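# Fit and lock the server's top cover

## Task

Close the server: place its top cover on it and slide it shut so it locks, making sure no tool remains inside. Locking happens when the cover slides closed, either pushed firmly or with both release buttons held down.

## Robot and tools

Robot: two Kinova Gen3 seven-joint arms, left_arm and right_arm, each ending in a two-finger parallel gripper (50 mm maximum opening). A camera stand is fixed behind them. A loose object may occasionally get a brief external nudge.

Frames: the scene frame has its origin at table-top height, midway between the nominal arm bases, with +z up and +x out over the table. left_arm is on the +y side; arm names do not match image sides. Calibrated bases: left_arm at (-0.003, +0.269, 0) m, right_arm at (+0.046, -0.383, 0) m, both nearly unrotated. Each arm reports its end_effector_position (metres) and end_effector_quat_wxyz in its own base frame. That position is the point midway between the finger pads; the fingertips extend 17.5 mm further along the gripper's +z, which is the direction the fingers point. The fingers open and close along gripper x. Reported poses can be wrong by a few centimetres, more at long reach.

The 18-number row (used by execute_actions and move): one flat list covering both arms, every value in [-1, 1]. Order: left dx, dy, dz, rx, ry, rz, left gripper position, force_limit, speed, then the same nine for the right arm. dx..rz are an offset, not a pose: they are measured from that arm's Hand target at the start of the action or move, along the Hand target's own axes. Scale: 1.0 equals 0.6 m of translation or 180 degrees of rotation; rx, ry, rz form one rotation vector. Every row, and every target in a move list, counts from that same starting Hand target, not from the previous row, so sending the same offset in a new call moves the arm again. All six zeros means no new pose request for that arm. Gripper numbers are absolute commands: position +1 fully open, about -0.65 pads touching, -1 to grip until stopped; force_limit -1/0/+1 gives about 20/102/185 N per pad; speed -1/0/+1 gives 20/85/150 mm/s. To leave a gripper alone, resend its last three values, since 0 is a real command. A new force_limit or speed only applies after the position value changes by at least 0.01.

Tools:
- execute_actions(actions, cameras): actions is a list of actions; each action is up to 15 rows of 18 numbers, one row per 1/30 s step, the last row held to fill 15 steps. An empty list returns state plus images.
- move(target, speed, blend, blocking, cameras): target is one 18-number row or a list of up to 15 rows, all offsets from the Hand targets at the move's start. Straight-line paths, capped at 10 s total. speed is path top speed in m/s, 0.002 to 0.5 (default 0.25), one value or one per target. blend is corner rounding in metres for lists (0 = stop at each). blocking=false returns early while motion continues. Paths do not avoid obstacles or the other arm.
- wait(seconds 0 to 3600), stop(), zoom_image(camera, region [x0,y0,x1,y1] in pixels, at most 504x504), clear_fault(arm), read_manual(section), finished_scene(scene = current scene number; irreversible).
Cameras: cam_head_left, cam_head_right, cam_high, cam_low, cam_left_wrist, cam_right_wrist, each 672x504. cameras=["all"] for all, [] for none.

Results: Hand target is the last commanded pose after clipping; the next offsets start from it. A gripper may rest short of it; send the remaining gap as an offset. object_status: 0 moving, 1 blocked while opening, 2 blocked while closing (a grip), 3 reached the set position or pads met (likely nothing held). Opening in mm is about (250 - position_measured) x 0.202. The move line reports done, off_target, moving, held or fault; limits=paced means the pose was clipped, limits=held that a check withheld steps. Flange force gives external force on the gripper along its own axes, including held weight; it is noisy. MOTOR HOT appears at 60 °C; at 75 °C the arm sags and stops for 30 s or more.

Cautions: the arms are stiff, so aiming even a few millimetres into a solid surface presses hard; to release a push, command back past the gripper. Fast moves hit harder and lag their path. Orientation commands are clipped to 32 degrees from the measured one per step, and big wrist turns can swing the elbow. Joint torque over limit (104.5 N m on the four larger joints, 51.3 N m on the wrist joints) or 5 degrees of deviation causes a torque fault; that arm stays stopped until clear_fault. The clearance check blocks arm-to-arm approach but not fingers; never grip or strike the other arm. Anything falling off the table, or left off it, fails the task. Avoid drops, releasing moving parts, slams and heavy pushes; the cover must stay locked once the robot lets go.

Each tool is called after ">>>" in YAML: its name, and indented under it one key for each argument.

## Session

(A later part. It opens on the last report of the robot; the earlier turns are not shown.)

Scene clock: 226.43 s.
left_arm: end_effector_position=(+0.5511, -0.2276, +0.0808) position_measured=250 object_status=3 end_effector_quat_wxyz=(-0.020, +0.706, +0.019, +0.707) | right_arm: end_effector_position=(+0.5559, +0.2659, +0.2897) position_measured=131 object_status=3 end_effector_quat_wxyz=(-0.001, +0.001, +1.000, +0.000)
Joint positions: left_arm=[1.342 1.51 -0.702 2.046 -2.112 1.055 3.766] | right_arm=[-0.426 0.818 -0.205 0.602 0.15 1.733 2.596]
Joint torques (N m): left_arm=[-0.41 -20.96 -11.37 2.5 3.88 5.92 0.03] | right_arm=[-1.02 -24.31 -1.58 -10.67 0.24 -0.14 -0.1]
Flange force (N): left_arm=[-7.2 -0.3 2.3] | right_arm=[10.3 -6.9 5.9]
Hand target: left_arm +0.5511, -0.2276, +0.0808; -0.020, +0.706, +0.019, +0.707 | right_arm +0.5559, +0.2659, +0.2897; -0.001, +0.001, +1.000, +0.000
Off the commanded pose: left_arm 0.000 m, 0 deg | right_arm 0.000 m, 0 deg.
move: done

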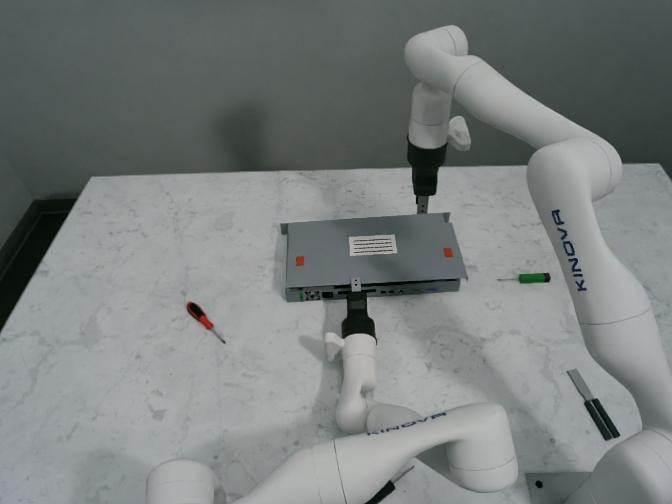

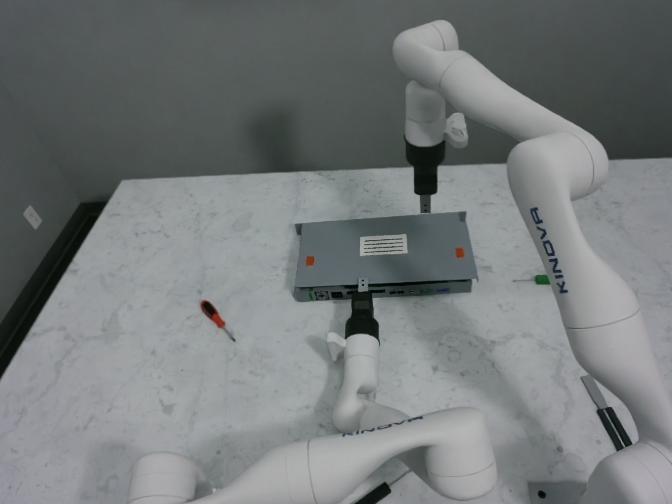

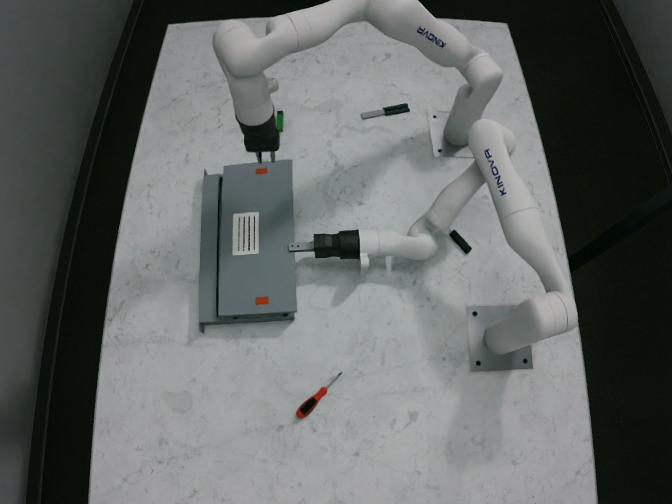

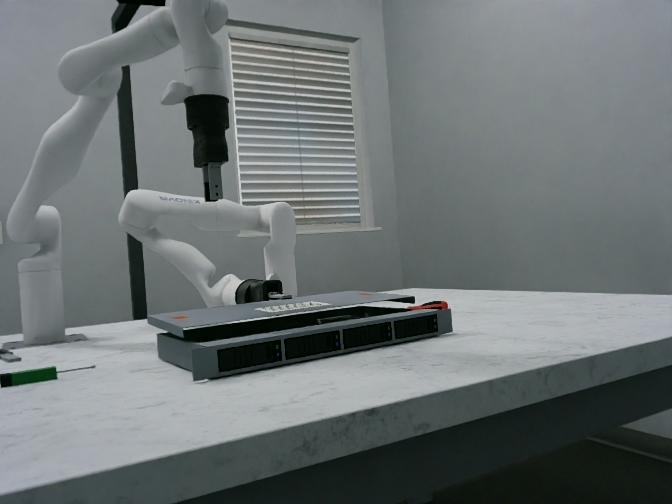

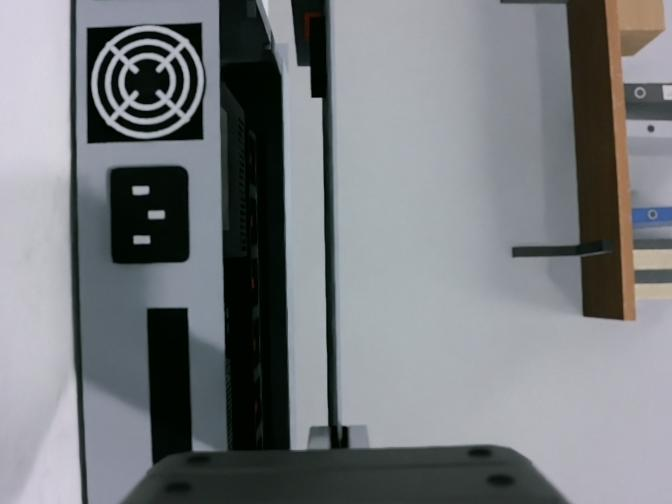

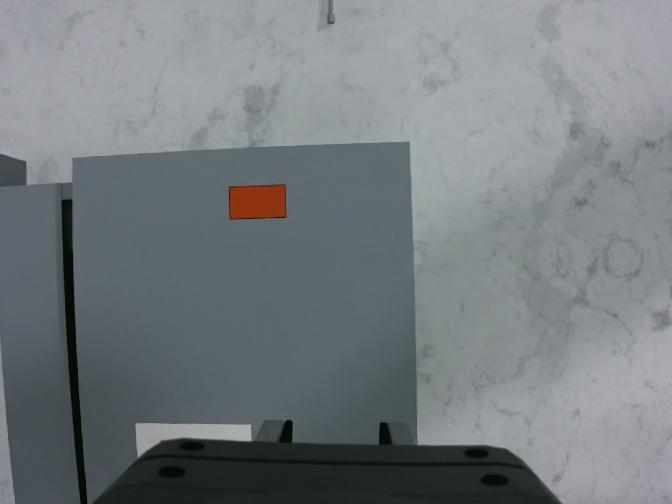

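>>> move:
  target:
    - [0,-0.0077,-0.003,0.0022,0,0,-1,0.2,-1,0,0,0,0,0,0,0.142,1,-0.7]
    - [-0.0367,-0.0077,-0.003,0.0022,0,0,-1,0.2,-1,0,0,0,0,0,0,0.142,1,-0.7]
  speed: [0.05,0.04]
  cameras: ["cam_right_wrist","cam_left_wrist","cam_low","cam_head_left","cam_head_right"]

>>> zoom_image:
  camera: "cam_low"
  region: [130, 270, 470, 400]

>>> zoom_image:
  camera: "cam_head_left"
  region: [270, 200, 480, 310]

Scene clock: 258.87 s.
left_arm: end_effector_position=(+0.5491, -0.2231, +0.0590) position_measured=250 object_status=3 end_effector_quat_wxyz=(-0.022, +0.706, +0.022, +0.707) | right_arm: end_effector_position=(+0.5559, +0.2659, +0.2897) position_measured=131 object_status=3 end_effector_quat_wxyz=(-0.001, +0.001, +1.000, +0.000)
Joint positions: left_arm=[1.338 1.562 -0.679 2.015 -2.071 1.064 3.769] | right_arm=[-0.426 0.818 -0.205 0.602 0.15 1.733 2.596]
Joint torques (N m): left_arm=[-2.7 -12.61 0.01 0.35 -0.82 -2.52 0.98] | right_arm=[-1 -24.35 -1.56 -10.64 0.25 -0.12 -0.13]
Flange force (N): left_arm=[17.5 0.6 -7.2] | right_arm=[9.9 -6.7 5.8]
Hand target: left_arm +0.5491, -0.2231, +0.0588; -0.022, +0.706, +0.022, +0.707 | right_arm +0.5559, +0.2659, +0.2897; -0.001, +0.001, +1.000, +0.000
Off the commanded pose: left_arm 0.000 m, 0 deg | right_arm 0.000 m, 0 deg.
move: done
Images, in order (width x height): cam_head_left 672x504, cam_head_right 672x504, cam_low 672x504, cam_left_wrist 672x504, cam_right_wrist 672x504.

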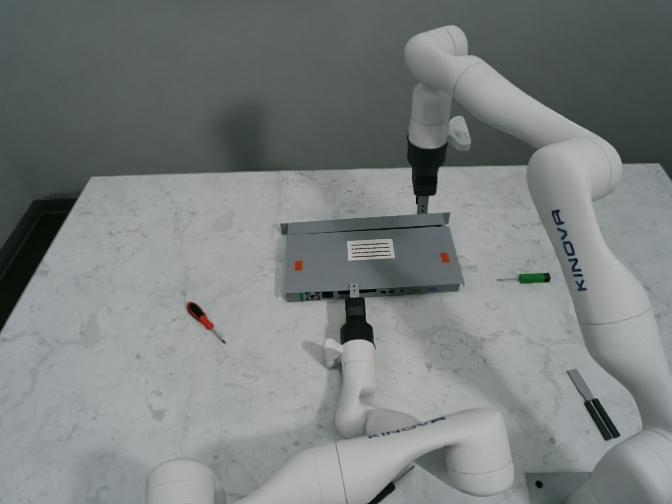

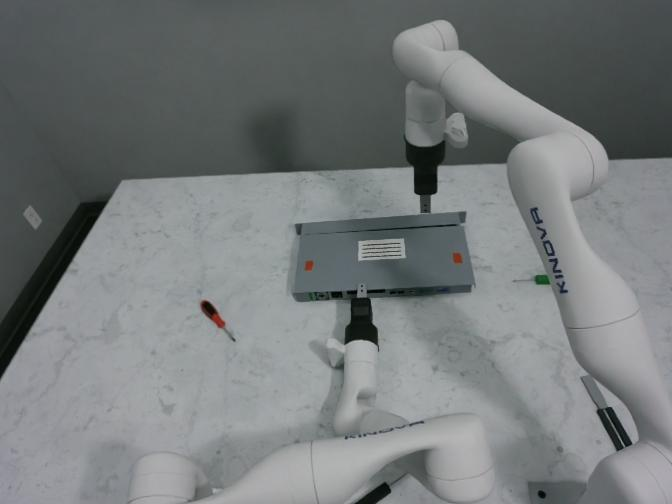

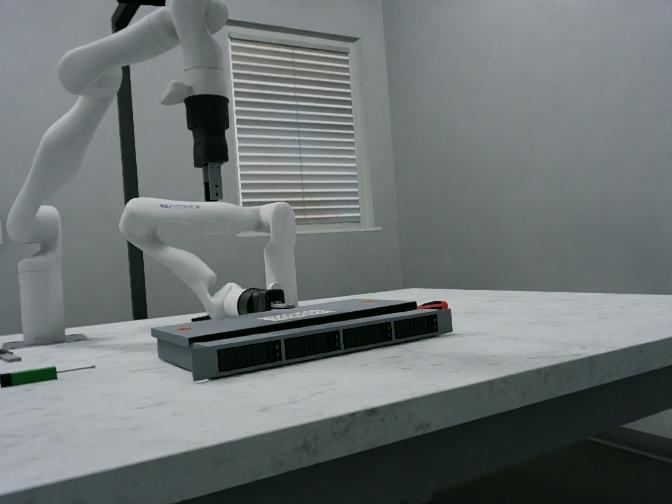

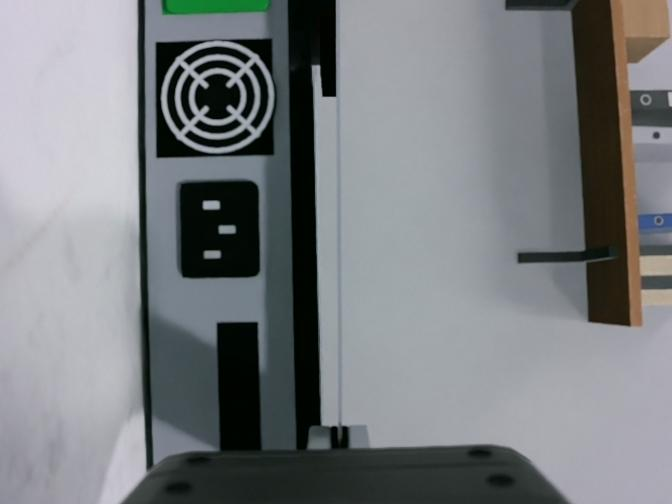

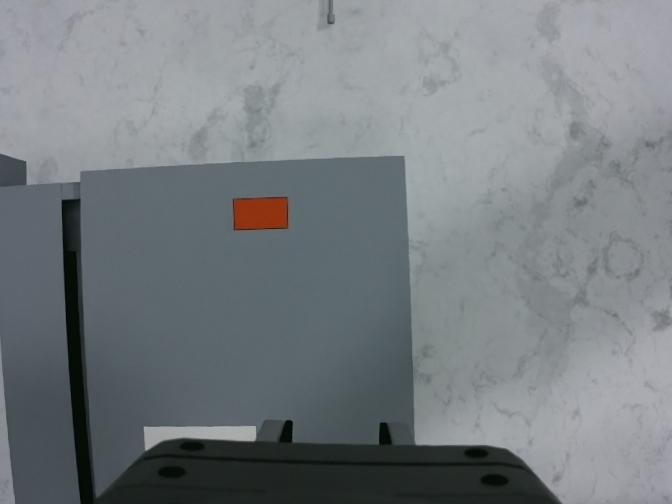

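Scaled by 1.482.

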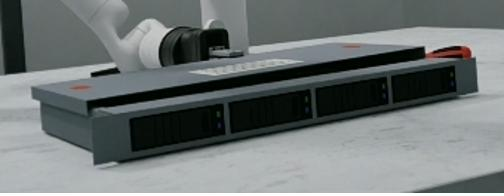

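Scaled by 2.400.

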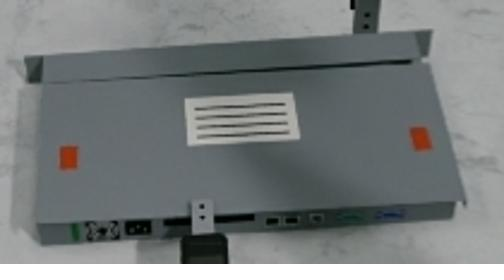

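>>> move:
  target:
    - [0.008,0,0,0,0,0,-1,0.2,-1,0,0,0,0,0,0,0.142,1,-0.7]
    - [0.008,-0.0058,0,0,0,0,-1,0.2,-1,0,0,0,0,0,0,0.142,1,-0.7]
    - [0,-0.0058,0,0,0,0,-1,0.2,-1,0,0,0,0,0,0,0.142,1,-0.7]
  speed: 0.03
  cameras: ["cam_left_wrist"]

Scene clock: 272.50 s.
left_arm: end_effector_position=(+0.5489, -0.2196, +0.0588) position_measured=250 object_status=3 end_effector_quat_wxyz=(-0.022, +0.706, +0.022, +0.707) | right_arm: end_effector_position=(+0.5559, +0.2659, +0.2897) position_measured=131 object_status=3 end_effector_quat_wxyz=(-0.001, +0.001, +1.000, +0.000)
Joint positions: left_arm=[1.334 1.565 -0.679 2.022 -2.079 1.069 3.782] | right_arm=[-0.426 0.818 -0.205 0.602 0.15 1.733 2.596]
Joint torques (N m): left_arm=[-0.89 -19.78 -11.41 3.7 3.77 5.68 -0.1] | right_arm=[-1.06 -24.25 -1.58 -10.64 0.22 -0.11 -0.1]
Flange force (N): left_arm=[-6.4 1.7 1.7] | right_arm=[10.3 -7.0 5.9]
Hand target: left_arm +0.5489, -0.2196, +0.0588; -0.022, +0.706, +0.022, +0.707 | right_arm +0.5559, +0.2659, +0.2897; -0.001, +0.001, +1.000, +0.000
Off the commanded pose: left_arm 0.000 m, 0 deg | right_arm 0.000 m, 0 deg.
move: done

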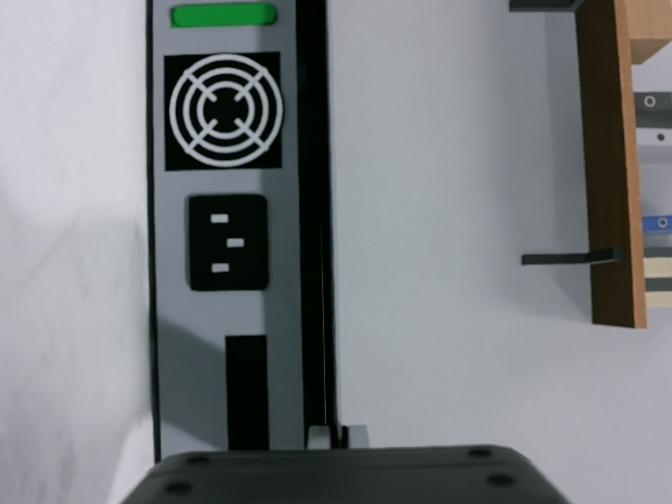

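>>> move:
  target: [-0.0147,0,0,0,0,0,-1,0.2,-1,0,0,0,0,0,0,0.142,1,-0.7]
  speed: 0.03

>>> move:
  target: [-0.005,0,0,0,0,0,-1,0.2,-1,0,0,0,0,0,0,0.142,1,-0.7]
  speed: 0.02
  cameras: ["cam_right_wrist","cam_left_wrist","cam_low"]

>>> zoom_image:
  camera: "cam_low"
  region: [130, 270, 470, 400]

Scene clock: 281.93 s.
left_arm: end_effector_position=(+0.5489, -0.2196, +0.0503) position_measured=250 object_status=3 end_effector_quat_wxyz=(-0.022, +0.706, +0.022, +0.707) | right_arm: end_effector_position=(+0.5559, +0.2659, +0.2897) position_measured=131 object_status=3 end_effector_quat_wxyz=(-0.001, +0.001, +1.000, +0.000)
Joint positions: left_arm=[1.332 1.585 -0.671 2.005 -2.064 1.071 3.78] | right_arm=[-0.426 0.818 -0.205 0.602 0.15 1.733 2.596]
Joint torques (N m): left_arm=[-1.48 -4.01 -2.53 -3.03 2.52 4.38 -0.31] | right_arm=[-1.09 -24.24 -1.55 -10.64 0.22 -0.13 -0.09]
Flange force (N): left_arm=[48.2 0.1 -4.5] | right_arm=[10.3 -7.0 5.8]
Hand target: left_arm +0.5489, -0.2196, +0.0500; -0.022, +0.706, +0.022, +0.707 | right_arm +0.5559, +0.2659, +0.2897; -0.001, +0.001, +1.000, +0.000
Off the commanded pose: left_arm 0.000 m, 0 deg | right_arm 0.000 m, 0 deg.
move: done

Scene clock: 282.43 s.
left_arm: end_effector_position=(+0.5489, -0.2197, +0.0474) position_measured=250 object_status=3 end_effector_quat_wxyz=(-0.022, +0.706, +0.022, +0.707) | right_arm: end_effector_position=(+0.5559, +0.2659, +0.2897) position_measured=131 object_status=3 end_effector_quat_wxyz=(-0.001, +0.001, +1.000, +0.000)
Joint positions: left_arm=[1.332 1.591 -0.668 1.999 -2.059 1.072 3.779] | right_arm=[-0.426 0.818 -0.205 0.602 0.15 1.733 2.596]
Joint torques (N m): left_arm=[-4.06 42.17 19 -27.27 3.38 5.22 0.33] | right_arm=[-1.05 -24.29 -1.58 -10.57 0.21 -0.19 -0.16]
Flange force (N): left_arm=[220.1 -8.1 -25.5] | right_arm=[9.3 -6.6 5.3]
Hand target: left_arm +0.5489, -0.2196, +0.0470; -0.022, +0.706, +0.022, +0.707 | right_arm +0.5559, +0.2659, +0.2897; -0.001, +0.001, +1.000, +0.000
Off the commanded pose: left_arm 0.000 m, 0 deg | right_arm 0.000 m, 0 deg.
move: done
Images, in order (width x height): cam_low 672x504, cam_left_wrist 672x504, cam_right_wrist 672x504.

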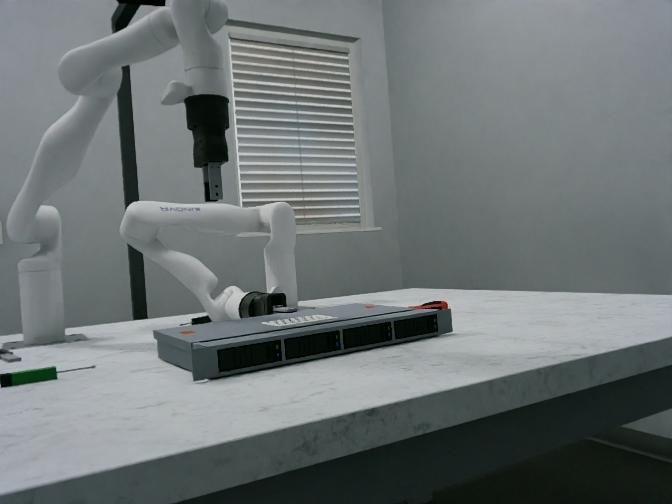

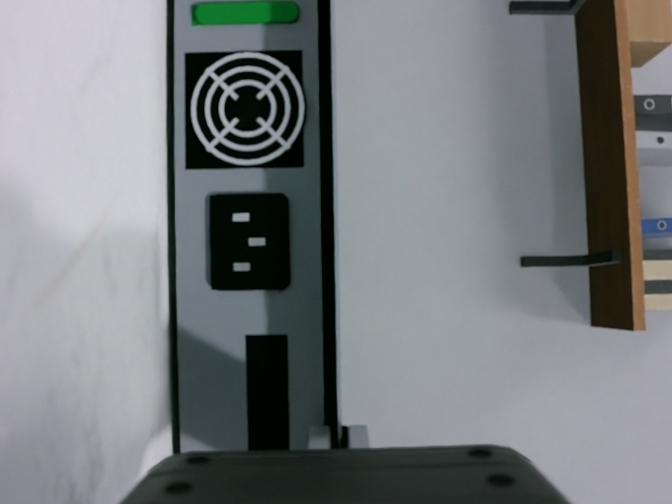

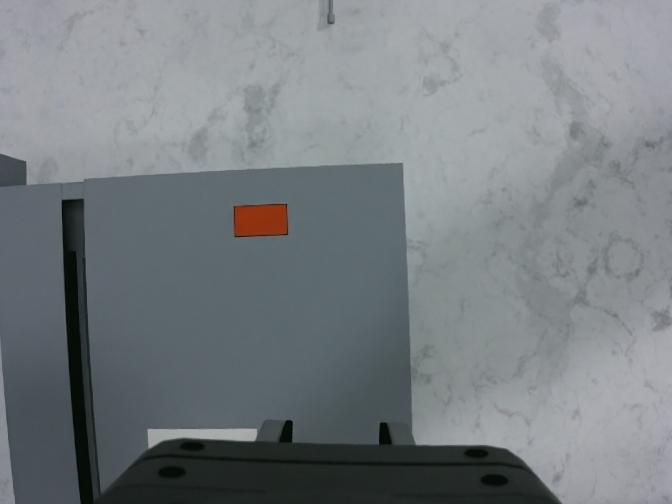

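Scaled by 1.482.

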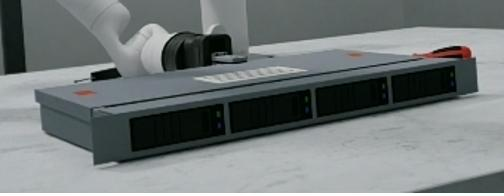

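>>> move:
  target:
    - [0.0065,0,0,0,0,0,-1,0.2,-1,0,0,0,0,0,0,0.142,1,-0.7]
    - [0.0065,0,-0.005,0,0,0,-1,0.2,-1,0,0,0,0,0,0,0.142,1,-0.7]
  speed: 0.02

>>> move:
  target: [0,0,0.005,0,0,0,-1,0.2,-1,0,0,0,0,0,0,0.142,1,-0.7]
  speed: 0.02

>>> move:
  target: [0,0,0.004,0,0,0,-1,0.2,-1,0,0,0,0,0,0,0.142,1,-0.7]
  speed: 0.02

>>> move:
  target: [0,0,0.003,0,0,0,-1,0.2,-1,0,0,0,0,0,0,0.142,1,-0.7]
  speed: 0.02
  cameras: ["cam_right_wrist","cam_left_wrist","cam_low"]

Scene clock: 301.57 s.
left_arm: end_effector_position=(+0.5459, -0.2198, +0.0508) position_measured=250 object_status=3 end_effector_quat_wxyz=(-0.022, +0.706, +0.022, +0.707) | right_arm: end_effector_position=(+0.5559, +0.2659, +0.2897) position_measured=131 object_status=3 end_effector_quat_wxyz=(-0.001, +0.001, +1.000, +0.000)
Joint positions: left_arm=[1.338 1.583 -0.668 2.012 -2.06 1.073 3.781] | right_arm=[-0.426 0.818 -0.205 0.602 0.15 1.733 2.596]
Joint torques (N m): left_arm=[9.39 -12.9 1.12 12.29 5.52 5.42 -0.02] | right_arm=[-1.07 -24.24 -1.56 -10.68 0.2 -0.12 -0.15]
Flange force (N): left_arm=[4.8 8.8 54.3] | right_arm=[10.6 -7.2 6.0]
Hand target: left_arm +0.5459, -0.2198, +0.0508; -0.022, +0.706, +0.022, +0.707 | right_arm +0.5559, +0.2659, +0.2897; -0.001, +0.001, +1.000, +0.000
Off the commanded pose: left_arm 0.000 m, 0 deg | right_arm 0.000 m, 0 deg.
move: done

Scene clock: 302.07 s.
left_arm: end_effector_position=(+0.5489, -0.2196, +0.0509) position_measured=250 object_status=3 end_effector_quat_wxyz=(-0.022, +0.706, +0.022, +0.707) | right_arm: end_effector_position=(+0.5559, +0.2659, +0.2897) position_measured=131 object_status=3 end_effector_quat_wxyz=(-0.001, +0.001, +1.000, +0.000)
Joint positions: left_arm=[1.332 1.583 -0.672 2.007 -2.065 1.071 3.78] | right_arm=[-0.426 0.818 -0.205 0.602 0.15 1.733 2.596]
Joint torques (N m): left_arm=[-0.93 -14.3 -7.68 1.17 2.77 4.84 0.07] | right_arm=[-1.08 -24.36 -1.59 -10.58 0.22 -0.1 -0.12]
Flange force (N): left_arm=[12.6 1.6 -1.0] | right_arm=[9.5 -6.7 5.6]
Hand target: left_arm +0.5489, -0.2196, +0.0509; -0.022, +0.706, +0.022, +0.707 | right_arm +0.5559, +0.2659, +0.2897; -0.001, +0.001, +1.000, +0.000
Off the commanded pose: left_arm 0.000 m, 0 deg | right_arm 0.000 m, 0 deg.
move: done

Scene clock: 302.57 s.
left_arm: end_effector_position=(+0.5513, -0.2195, +0.0509) position_measured=250 object_status=3 end_effector_quat_wxyz=(-0.022, +0.706, +0.022, +0.707) | right_arm: end_effector_position=(+0.5559, +0.2659, +0.2897) position_measured=131 object_status=3 end_effector_quat_wxyz=(-0.001, +0.001, +1.000, +0.000)
Joint positions: left_arm=[1.328 1.583 -0.675 2.002 -2.07 1.07 3.779] | right_arm=[-0.426 0.818 -0.205 0.602 0.15 1.733 2.596]
Joint torques (N m): left_arm=[-13.08 -13.8 -14.77 -10.52 -1.17 2.45 0.19] | right_arm=[-1.03 -24.34 -1.57 -10.63 0.22 -0.16 -0.13]
Flange force (N): left_arm=[25.2 -3.6 -62.0] | right_arm=[9.7 -6.7 5.6]
Hand target: left_arm +0.5513, -0.2195, +0.0509; -0.022, +0.706, +0.022, +0.707 | right_arm +0.5559, +0.2659, +0.2897; -0.001, +0.001, +1.000, +0.000
Off the commanded pose: left_arm 0.000 m, 0 deg | right_arm 0.000 m, 0 deg.
move: done

Scene clock: 303.07 s.
left_arm: end_effector_position=(+0.5531, -0.2193, +0.0508) position_measured=250 object_status=3 end_effector_quat_wxyz=(-0.022, +0.706, +0.022, +0.707) | right_arm: end_effector_position=(+0.5559, +0.2659, +0.2897) position_measured=131 object_status=3 end_effector_quat_wxyz=(-0.001, +0.001, +1.000, +0.000)
Joint positions: left_arm=[1.324 1.583 -0.677 1.999 -2.073 1.069 3.779] | right_arm=[-0.426 0.818 -0.205 0.602 0.15 1.733 2.596]
Joint torques (N m): left_arm=[-14.8 -13.26 -15.95 -12.35 -2.12 2.33 0.13] | right_arm=[-1.04 -24.29 -1.53 -10.67 0.19 -0.11 -0.09]
Flange force (N): left_arm=[27.6 -3.2 -71.8] | right_arm=[10.4 -7.0 6.0]
Hand target: left_arm +0.5531, -0.2193, +0.0509; -0.022, +0.706, +0.022, +0.707 | right_arm +0.5559, +0.2659, +0.2897; -0.001, +0.001, +1.000, +0.000
Off the commanded pose: left_arm 0.000 m, 0 deg | right_arm 0.000 m, 0 deg.
move: done
Images, in order (width x height): cam_low 672x504, cam_left_wrist 672x504, cam_right_wrist 672x504.

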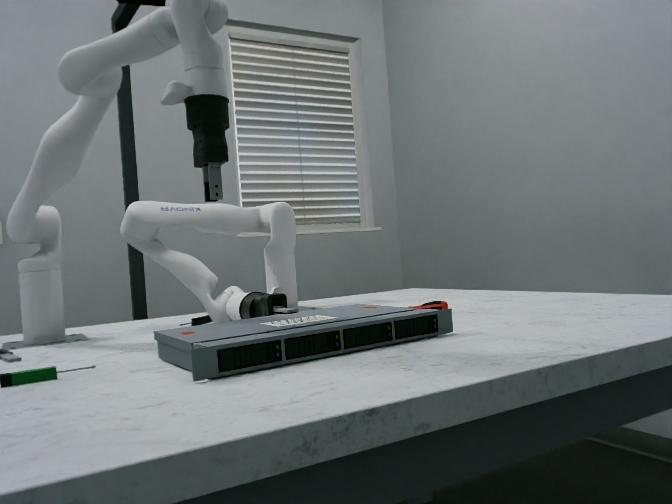

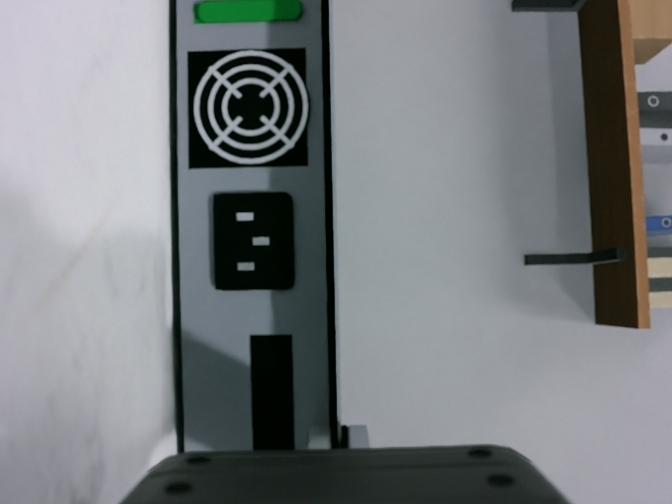

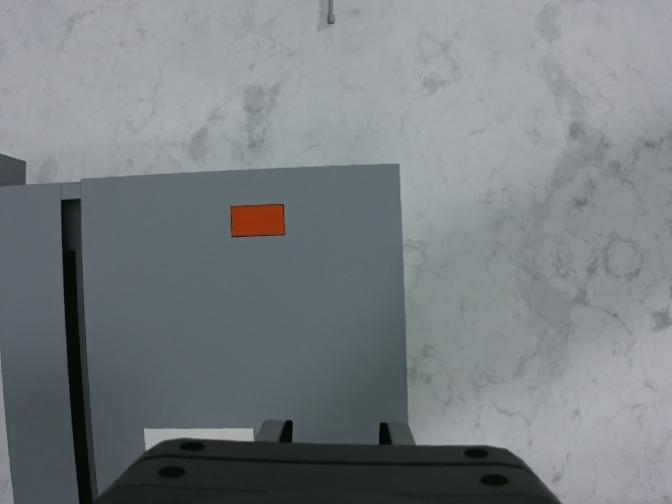

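>>> move:
  target:
    - [0,0,-0.003,0,0,0,0.2,0,-0.8,0,0,0,0,0,0,0.142,1,-0.7]
    - [0,0,-0.09,0,0,0,-1,0,0,0,0,0,0,0,0,0.142,1,-0.7]
    - [0.006,0.067,-0.09,0,0,0,-1,0,0,0,0,0,0,0,0,0.142,1,-0.7]
    - [0.006,0.067,-0.04,0,0,0,-1,0,0,0,0,0,0,0,0,0.142,1,-0.7]
  speed: [0.04,0.06,0.06,0.06]
  cameras: ["all"]

>>> zoom_image:
  camera: "cam_low"
  region: [130, 270, 470, 400]

>>> zoom_image:
  camera: "cam_head_left"
  region: [270, 200, 480, 310]

>>> zoom_image:
  camera: "cam_right_wrist"
  region: [0, 100, 420, 450]

Scene clock: 325.67 s.
left_arm: end_effector_position=(+0.5316, -0.2610, +0.0544) position_measured=253 object_status=3 end_effector_quat_wxyz=(-0.022, +0.706, +0.022, +0.707) | right_arm: end_effector_position=(+0.5559, +0.2659, +0.2897) position_measured=131 object_status=3 end_effector_quat_wxyz=(-0.001, +0.001, +1.000, +0.000)
Joint positions: left_arm=[1.403 1.535 -0.637 1.955 -1.953 1.035 3.631] | right_arm=[-0.426 0.818 -0.205 0.602 0.15 1.733 2.596]
Joint torques (N m): left_arm=[-0.58 -17.7 -6.63 2.87 1.39 3.27 -0.31] | right_arm=[-1.06 -24.29 -1.59 -10.59 0.22 -0.14 -0.12]
Flange force (N): left_arm=[0.6 0.7 1.9] | right_arm=[9.7 -6.7 5.5]
Hand target: left_arm +0.5316, -0.2610, +0.0544; -0.022, +0.706, +0.022, +0.707 | right_arm +0.5559, +0.2659, +0.2897; -0.001, +0.001, +1.000, +0.000
Off the commanded pose: left_arm 0.000 m, 0 deg | right_arm 0.000 m, 0 deg.
move: done

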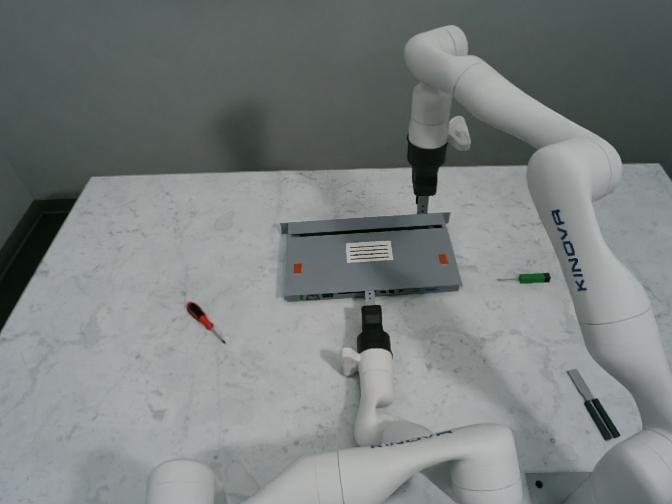

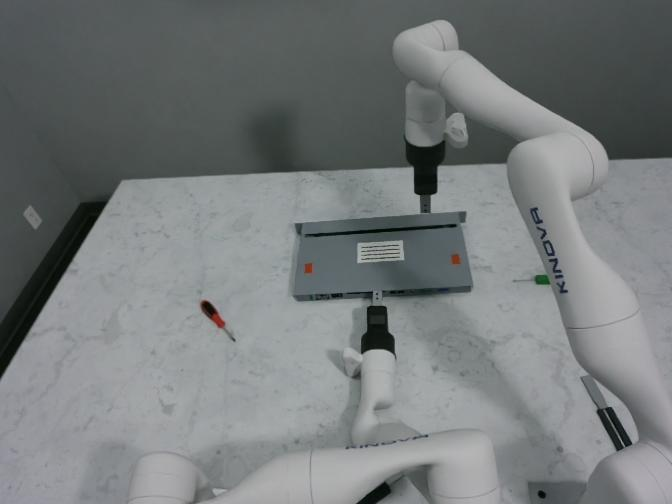

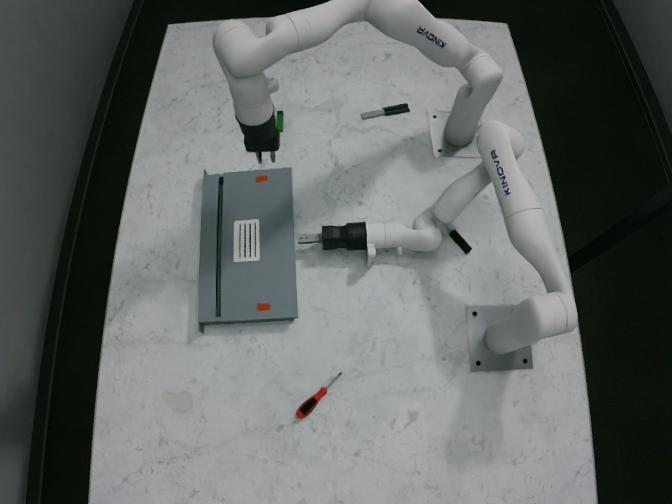

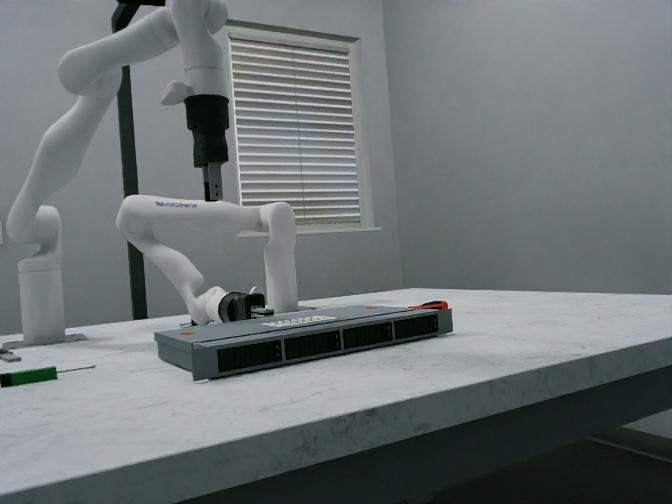

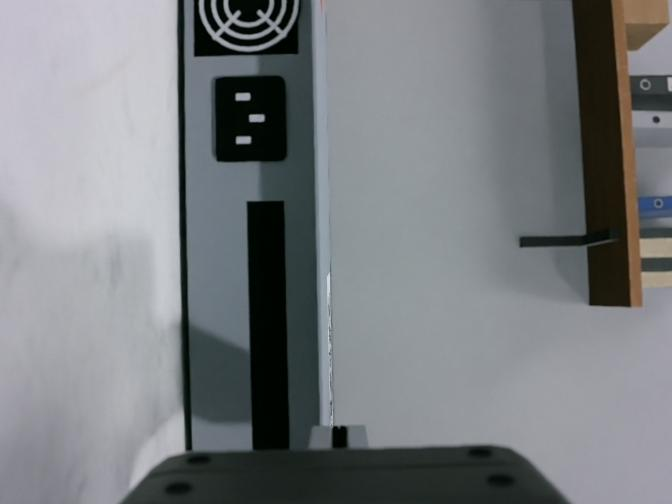

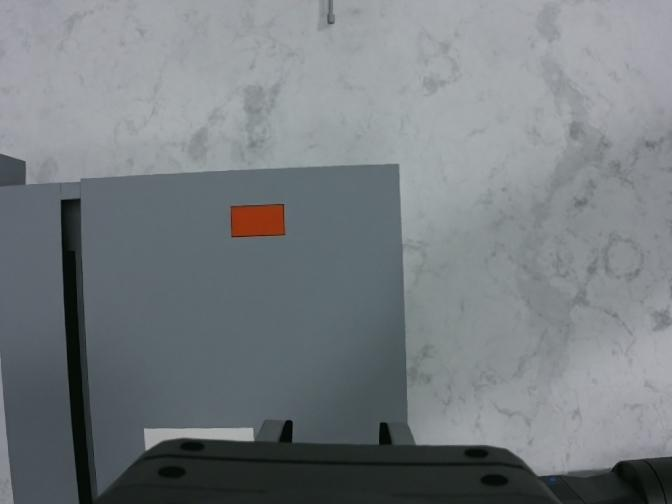

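Scaled by 1.482.

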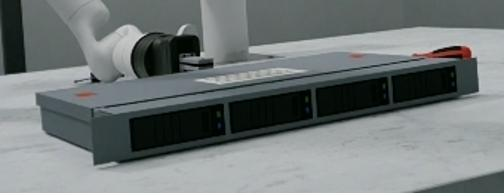

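Scaled by 2.400.

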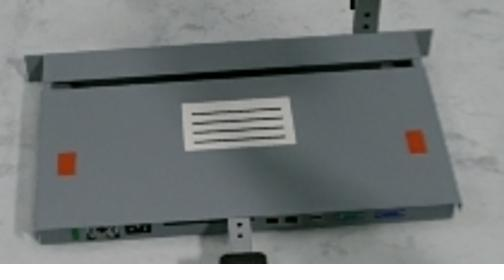

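Scaled by 1.200.

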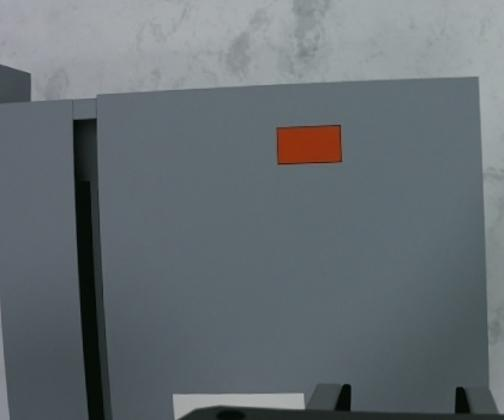

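>>> move:
  target:
    - [-0.0035,0,0,0,0,0,-1,0,0,0,0,0,0,0,0,0.142,1,-0.7]
    - [-0.0035,0.0008,0.0283,0,0,0,-1,0,0,0,0,0,0,0,0,0.142,1,-0.7]
  speed: 0.03
  cameras: ["cam_right_wrist"]

>>> move:
  target: [0,0,0.004,0,0,0,-1,0,0,0,0,0,0,0,0,0.142,1,-0.7]
  speed: 0.03
  cameras: ["cam_right_wrist"]

Scene clock: 338.27 s.
left_arm: end_effector_position=(+0.5485, -0.2604, +0.0523) position_measured=253 object_status=3 end_effector_quat_wxyz=(-0.022, +0.706, +0.022, +0.707) | right_arm: end_effector_position=(+0.5559, +0.2659, +0.2897) position_measured=131 object_status=3 end_effector_quat_wxyz=(-0.001, +0.001, +1.000, +0.000)
Joint positions: left_arm=[1.37 1.542 -0.654 1.923 -1.979 1.024 3.628] | right_arm=[-0.426 0.818 -0.205 0.602 0.15 1.733 2.596]
Joint torques (N m): left_arm=[-6.61 -17.41 -10.83 -2.94 -0.89 2.05 -0.21] | right_arm=[-1.02 -24.34 -1.57 -10.6 0.2 -0.15 -0.1]
Flange force (N): left_arm=[6.8 -2.6 -28.0] | right_arm=[9.5 -6.6 5.5]
Hand target: left_arm +0.5486, -0.2604, +0.0523; -0.022, +0.706, +0.022, +0.707 | right_arm +0.5559, +0.2659, +0.2897; -0.001, +0.001, +1.000, +0.000
Off the commanded pose: left_arm 0.000 m, 0 deg | right_arm 0.000 m, 0 deg.
move: done

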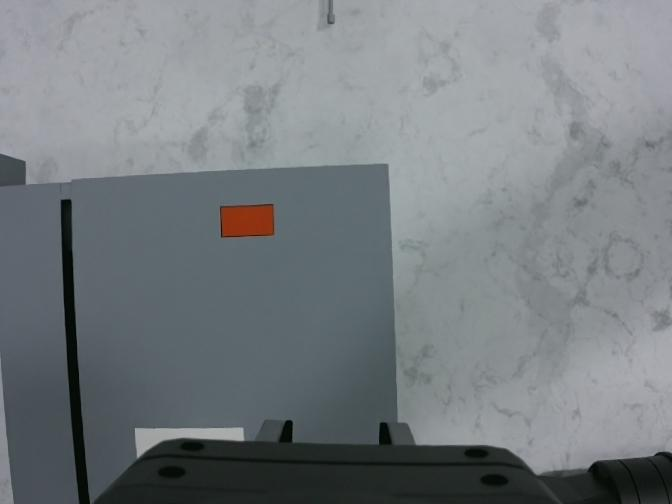

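Scene clock: 338.77 s.
left_arm: end_effector_position=(+0.5510, -0.2602, +0.0523) position_measured=253 object_status=3 end_effector_quat_wxyz=(-0.022, +0.706, +0.022, +0.707) | right_arm: end_effector_position=(+0.5559, +0.2659, +0.2897) position_measured=131 object_status=3 end_effector_quat_wxyz=(-0.001, +0.001, +1.000, +0.000)
Joint positions: left_arm=[1.365 1.543 -0.657 1.919 -1.983 1.023 3.628] | right_arm=[-0.426 0.818 -0.205 0.602 0.15 1.733 2.596]
Joint torques (N m): left_arm=[-8.38 -17.49 -11.69 -4.61 -1.51 1.77 -0.22] | right_arm=[-1.07 -24.33 -1.58 -10.61 0.22 -0.12 -0.16]
Flange force (N): left_arm=[8.5 -3.9 -36.3] | right_arm=[9.7 -6.8 5.6]
Hand target: left_arm +0.5510, -0.2602, +0.0523; -0.022, +0.706, +0.022, +0.707 | right_arm +0.5559, +0.2659, +0.2897; -0.001, +0.001, +1.000, +0.000
Off the commanded pose: left_arm 0.000 m, 0 deg | right_arm 0.000 m, 0 deg.
move: done

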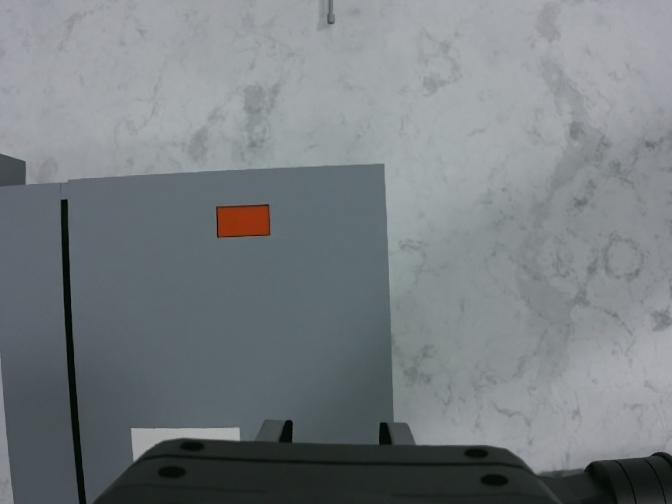

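Sliding well. ~4 mm left.

>>> move:
  target: [0,0,0.006,0,0,0,-1,0,0,0,0,0,0,0,0,0.142,1,-0.7]
  speed: 0.03

>>> move:
  target: [0,0,0.0025,0,0,0,-1,0,0,0,0,0,0,0,0,0.142,1,-0.7]
  speed: 0.04
  cameras: ["cam_right_wrist"]

Scene clock: 345.07 s.
left_arm: end_effector_position=(+0.5546, -0.2600, +0.0523) position_measured=253 object_status=3 end_effector_quat_wxyz=(-0.022, +0.706, +0.022, +0.707) | right_arm: end_effector_position=(+0.5559, +0.2659, +0.2897) position_measured=131 object_status=3 end_effector_quat_wxyz=(-0.001, +0.001, +1.000, +0.000)
Joint positions: left_arm=[1.358 1.543 -0.66 1.913 -1.989 1.02 3.627] | right_arm=[-0.426 0.818 -0.205 0.602 0.15 1.733 2.596]
Joint torques (N m): left_arm=[-3.94 -18.02 -9.23 -1.22 -0.17 2.69 -0.26] | right_arm=[-1.1 -24.34 -1.61 -10.6 0.21 -0.13 -0.11]
Flange force (N): left_arm=[4.3 -1.9 -16.3] | right_arm=[9.6 -6.8 5.6]
Hand target: left_arm +0.5546, -0.2600, +0.0523; -0.022, +0.706, +0.022, +0.707 | right_arm +0.5559, +0.2659, +0.2897; -0.001, +0.001, +1.000, +0.000
Off the commanded pose: left_arm 0.000 m, 0 deg | right_arm 0.000 m, 0 deg.
move: done

Scene clock: 345.57 s.
left_arm: end_effector_position=(+0.5560, -0.2599, +0.0523) position_measured=253 object_status=3 end_effector_quat_wxyz=(-0.022, +0.706, +0.022, +0.707) | right_arm: end_effector_position=(+0.5559, +0.2659, +0.2897) position_measured=131 object_status=3 end_effector_quat_wxyz=(-0.001, +0.001, +1.000, +0.000)
Joint positions: left_arm=[1.355 1.544 -0.662 1.91 -1.991 1.019 3.627] | right_arm=[-0.426 0.818 -0.205 0.602 0.15 1.733 2.596]
Joint torques (N m): left_arm=[-8.18 -17.3 -11.05 -1.34 0.23 1.92 -0.28] | right_arm=[-1.05 -24.31 -1.6 -10.63 0.24 -0.11 -0.1]
Flange force (N): left_arm=[6.0 0.2 -26.6] | right_arm=[10.0 -6.8 5.8]
Hand target: left_arm +0.5561, -0.2599, +0.0524; -0.022, +0.706, +0.022, +0.707 | right_arm +0.5559, +0.2659, +0.2897; -0.001, +0.001, +1.000, +0.000
Off the commanded pose: left_arm 0.000 m, 0 deg | right_arm 0.000 m, 0 deg.
move: done

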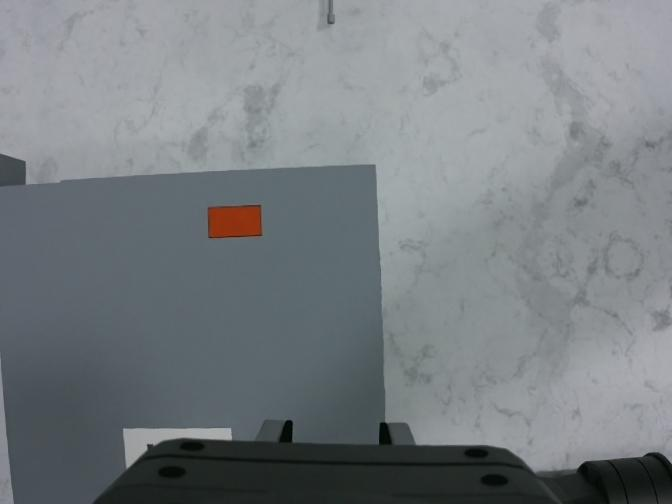

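Same signature; gap closed. Firm up and retract.

>>> move:
  target: [0,0,0.0035,0,0,0,-1,0,0,0,0,0,0,0,0,0.142,1,-0.7]
  speed: 0.04

>>> move:
  target: [0,0,-0.1,0,0,0,-1,0,0,0,0,0,0,0,0,0.142,1,-0.7]
  speed: 0.1
  cameras: ["cam_right_wrist","cam_low"]

Scene clock: 352.33 s.
left_arm: end_effector_position=(+0.5582, -0.2598, +0.0524) position_measured=253 object_status=3 end_effector_quat_wxyz=(-0.022, +0.706, +0.022, +0.707) | right_arm: end_effector_position=(+0.5559, +0.2659, +0.2897) position_measured=131 object_status=3 end_effector_quat_wxyz=(-0.001, +0.001, +1.000, +0.000)
Joint positions: left_arm=[1.351 1.544 -0.664 1.907 -1.995 1.018 3.627] | right_arm=[-0.426 0.818 -0.205 0.602 0.15 1.733 2.596]
Joint torques (N m): left_arm=[-16.01 -16.91 -15.71 -7.33 -1.96 0.62 -0.16] | right_arm=[-1.01 -24.29 -1.56 -10.63 0.22 -0.15 -0.11]
Flange force (N): left_arm=[12.5 -2.7 -61.3] | right_arm=[9.9 -6.8 5.7]
Hand target: left_arm +0.5582, -0.2598, +0.0524; -0.022, +0.706, +0.022, +0.707 | right_arm +0.5559, +0.2659, +0.2897; -0.001, +0.001, +1.000, +0.000
Off the commanded pose: left_arm 0.000 m, 0 deg | right_arm 0.000 m, 0 deg.
move: done

Scene clock: 353.37 s.
left_arm: end_effector_position=(+0.4983, -0.2635, +0.0523) position_measured=253 object_status=3 end_effector_quat_wxyz=(-0.022, +0.706, +0.022, +0.707) | right_arm: end_effector_position=(+0.5559, +0.2659, +0.2897) position_measured=131 object_status=3 end_effector_quat_wxyz=(-0.001, +0.001, +1.000, +0.000)
Joint positions: left_arm=[1.469 1.533 -0.595 1.997 -1.884 1.054 3.625] | right_arm=[-0.426 0.818 -0.205 0.602 0.15 1.733 2.596]
Joint torques (N m): left_arm=[-0.73 -16.99 -6.28 3.42 1.21 3.32 -0.31] | right_arm=[-1.05 -24.31 -1.61 -10.64 0.22 -0.14 -0.05]
Flange force (N): left_arm=[0.6 1.2 1.3] | right_arm=[10.1 -6.8 5.8]
Hand target: left_arm +0.4983, -0.2635, +0.0523; -0.022, +0.706, +0.022, +0.707 | right_arm +0.5559, +0.2659, +0.2897; -0.001, +0.001, +1.000, +0.000
Off the commanded pose: left_arm 0.000 m, 0 deg | right_arm 0.000 m, 0 deg.
move: done
Images, in order (width x height): cam_low 672x504, cam_right_wrist 672x504.

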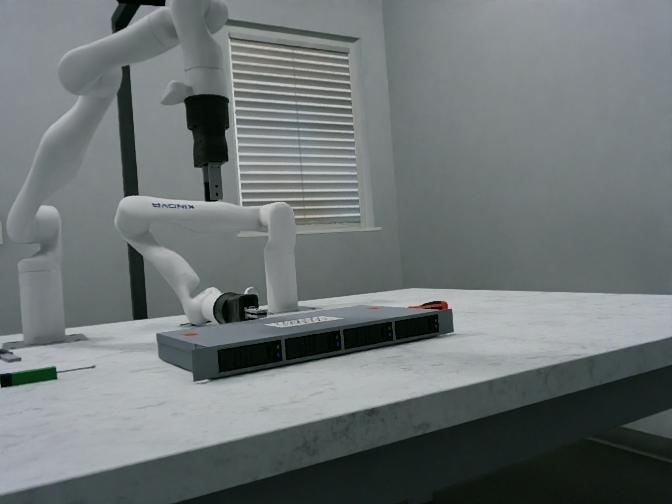

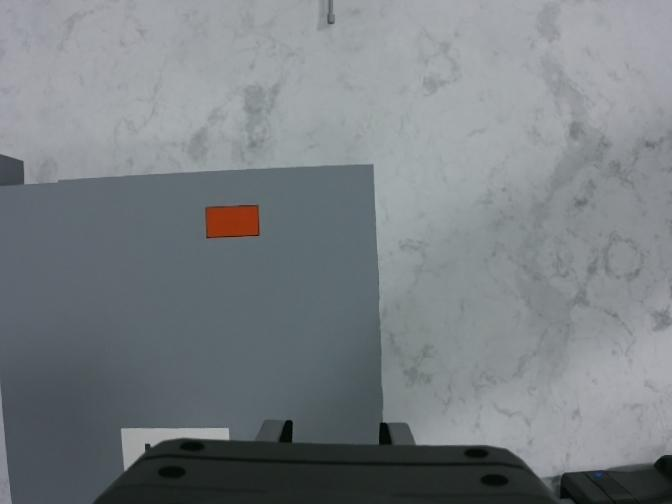

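>>> finished_scene:
  scene: 2

The scene is finished: the task was done.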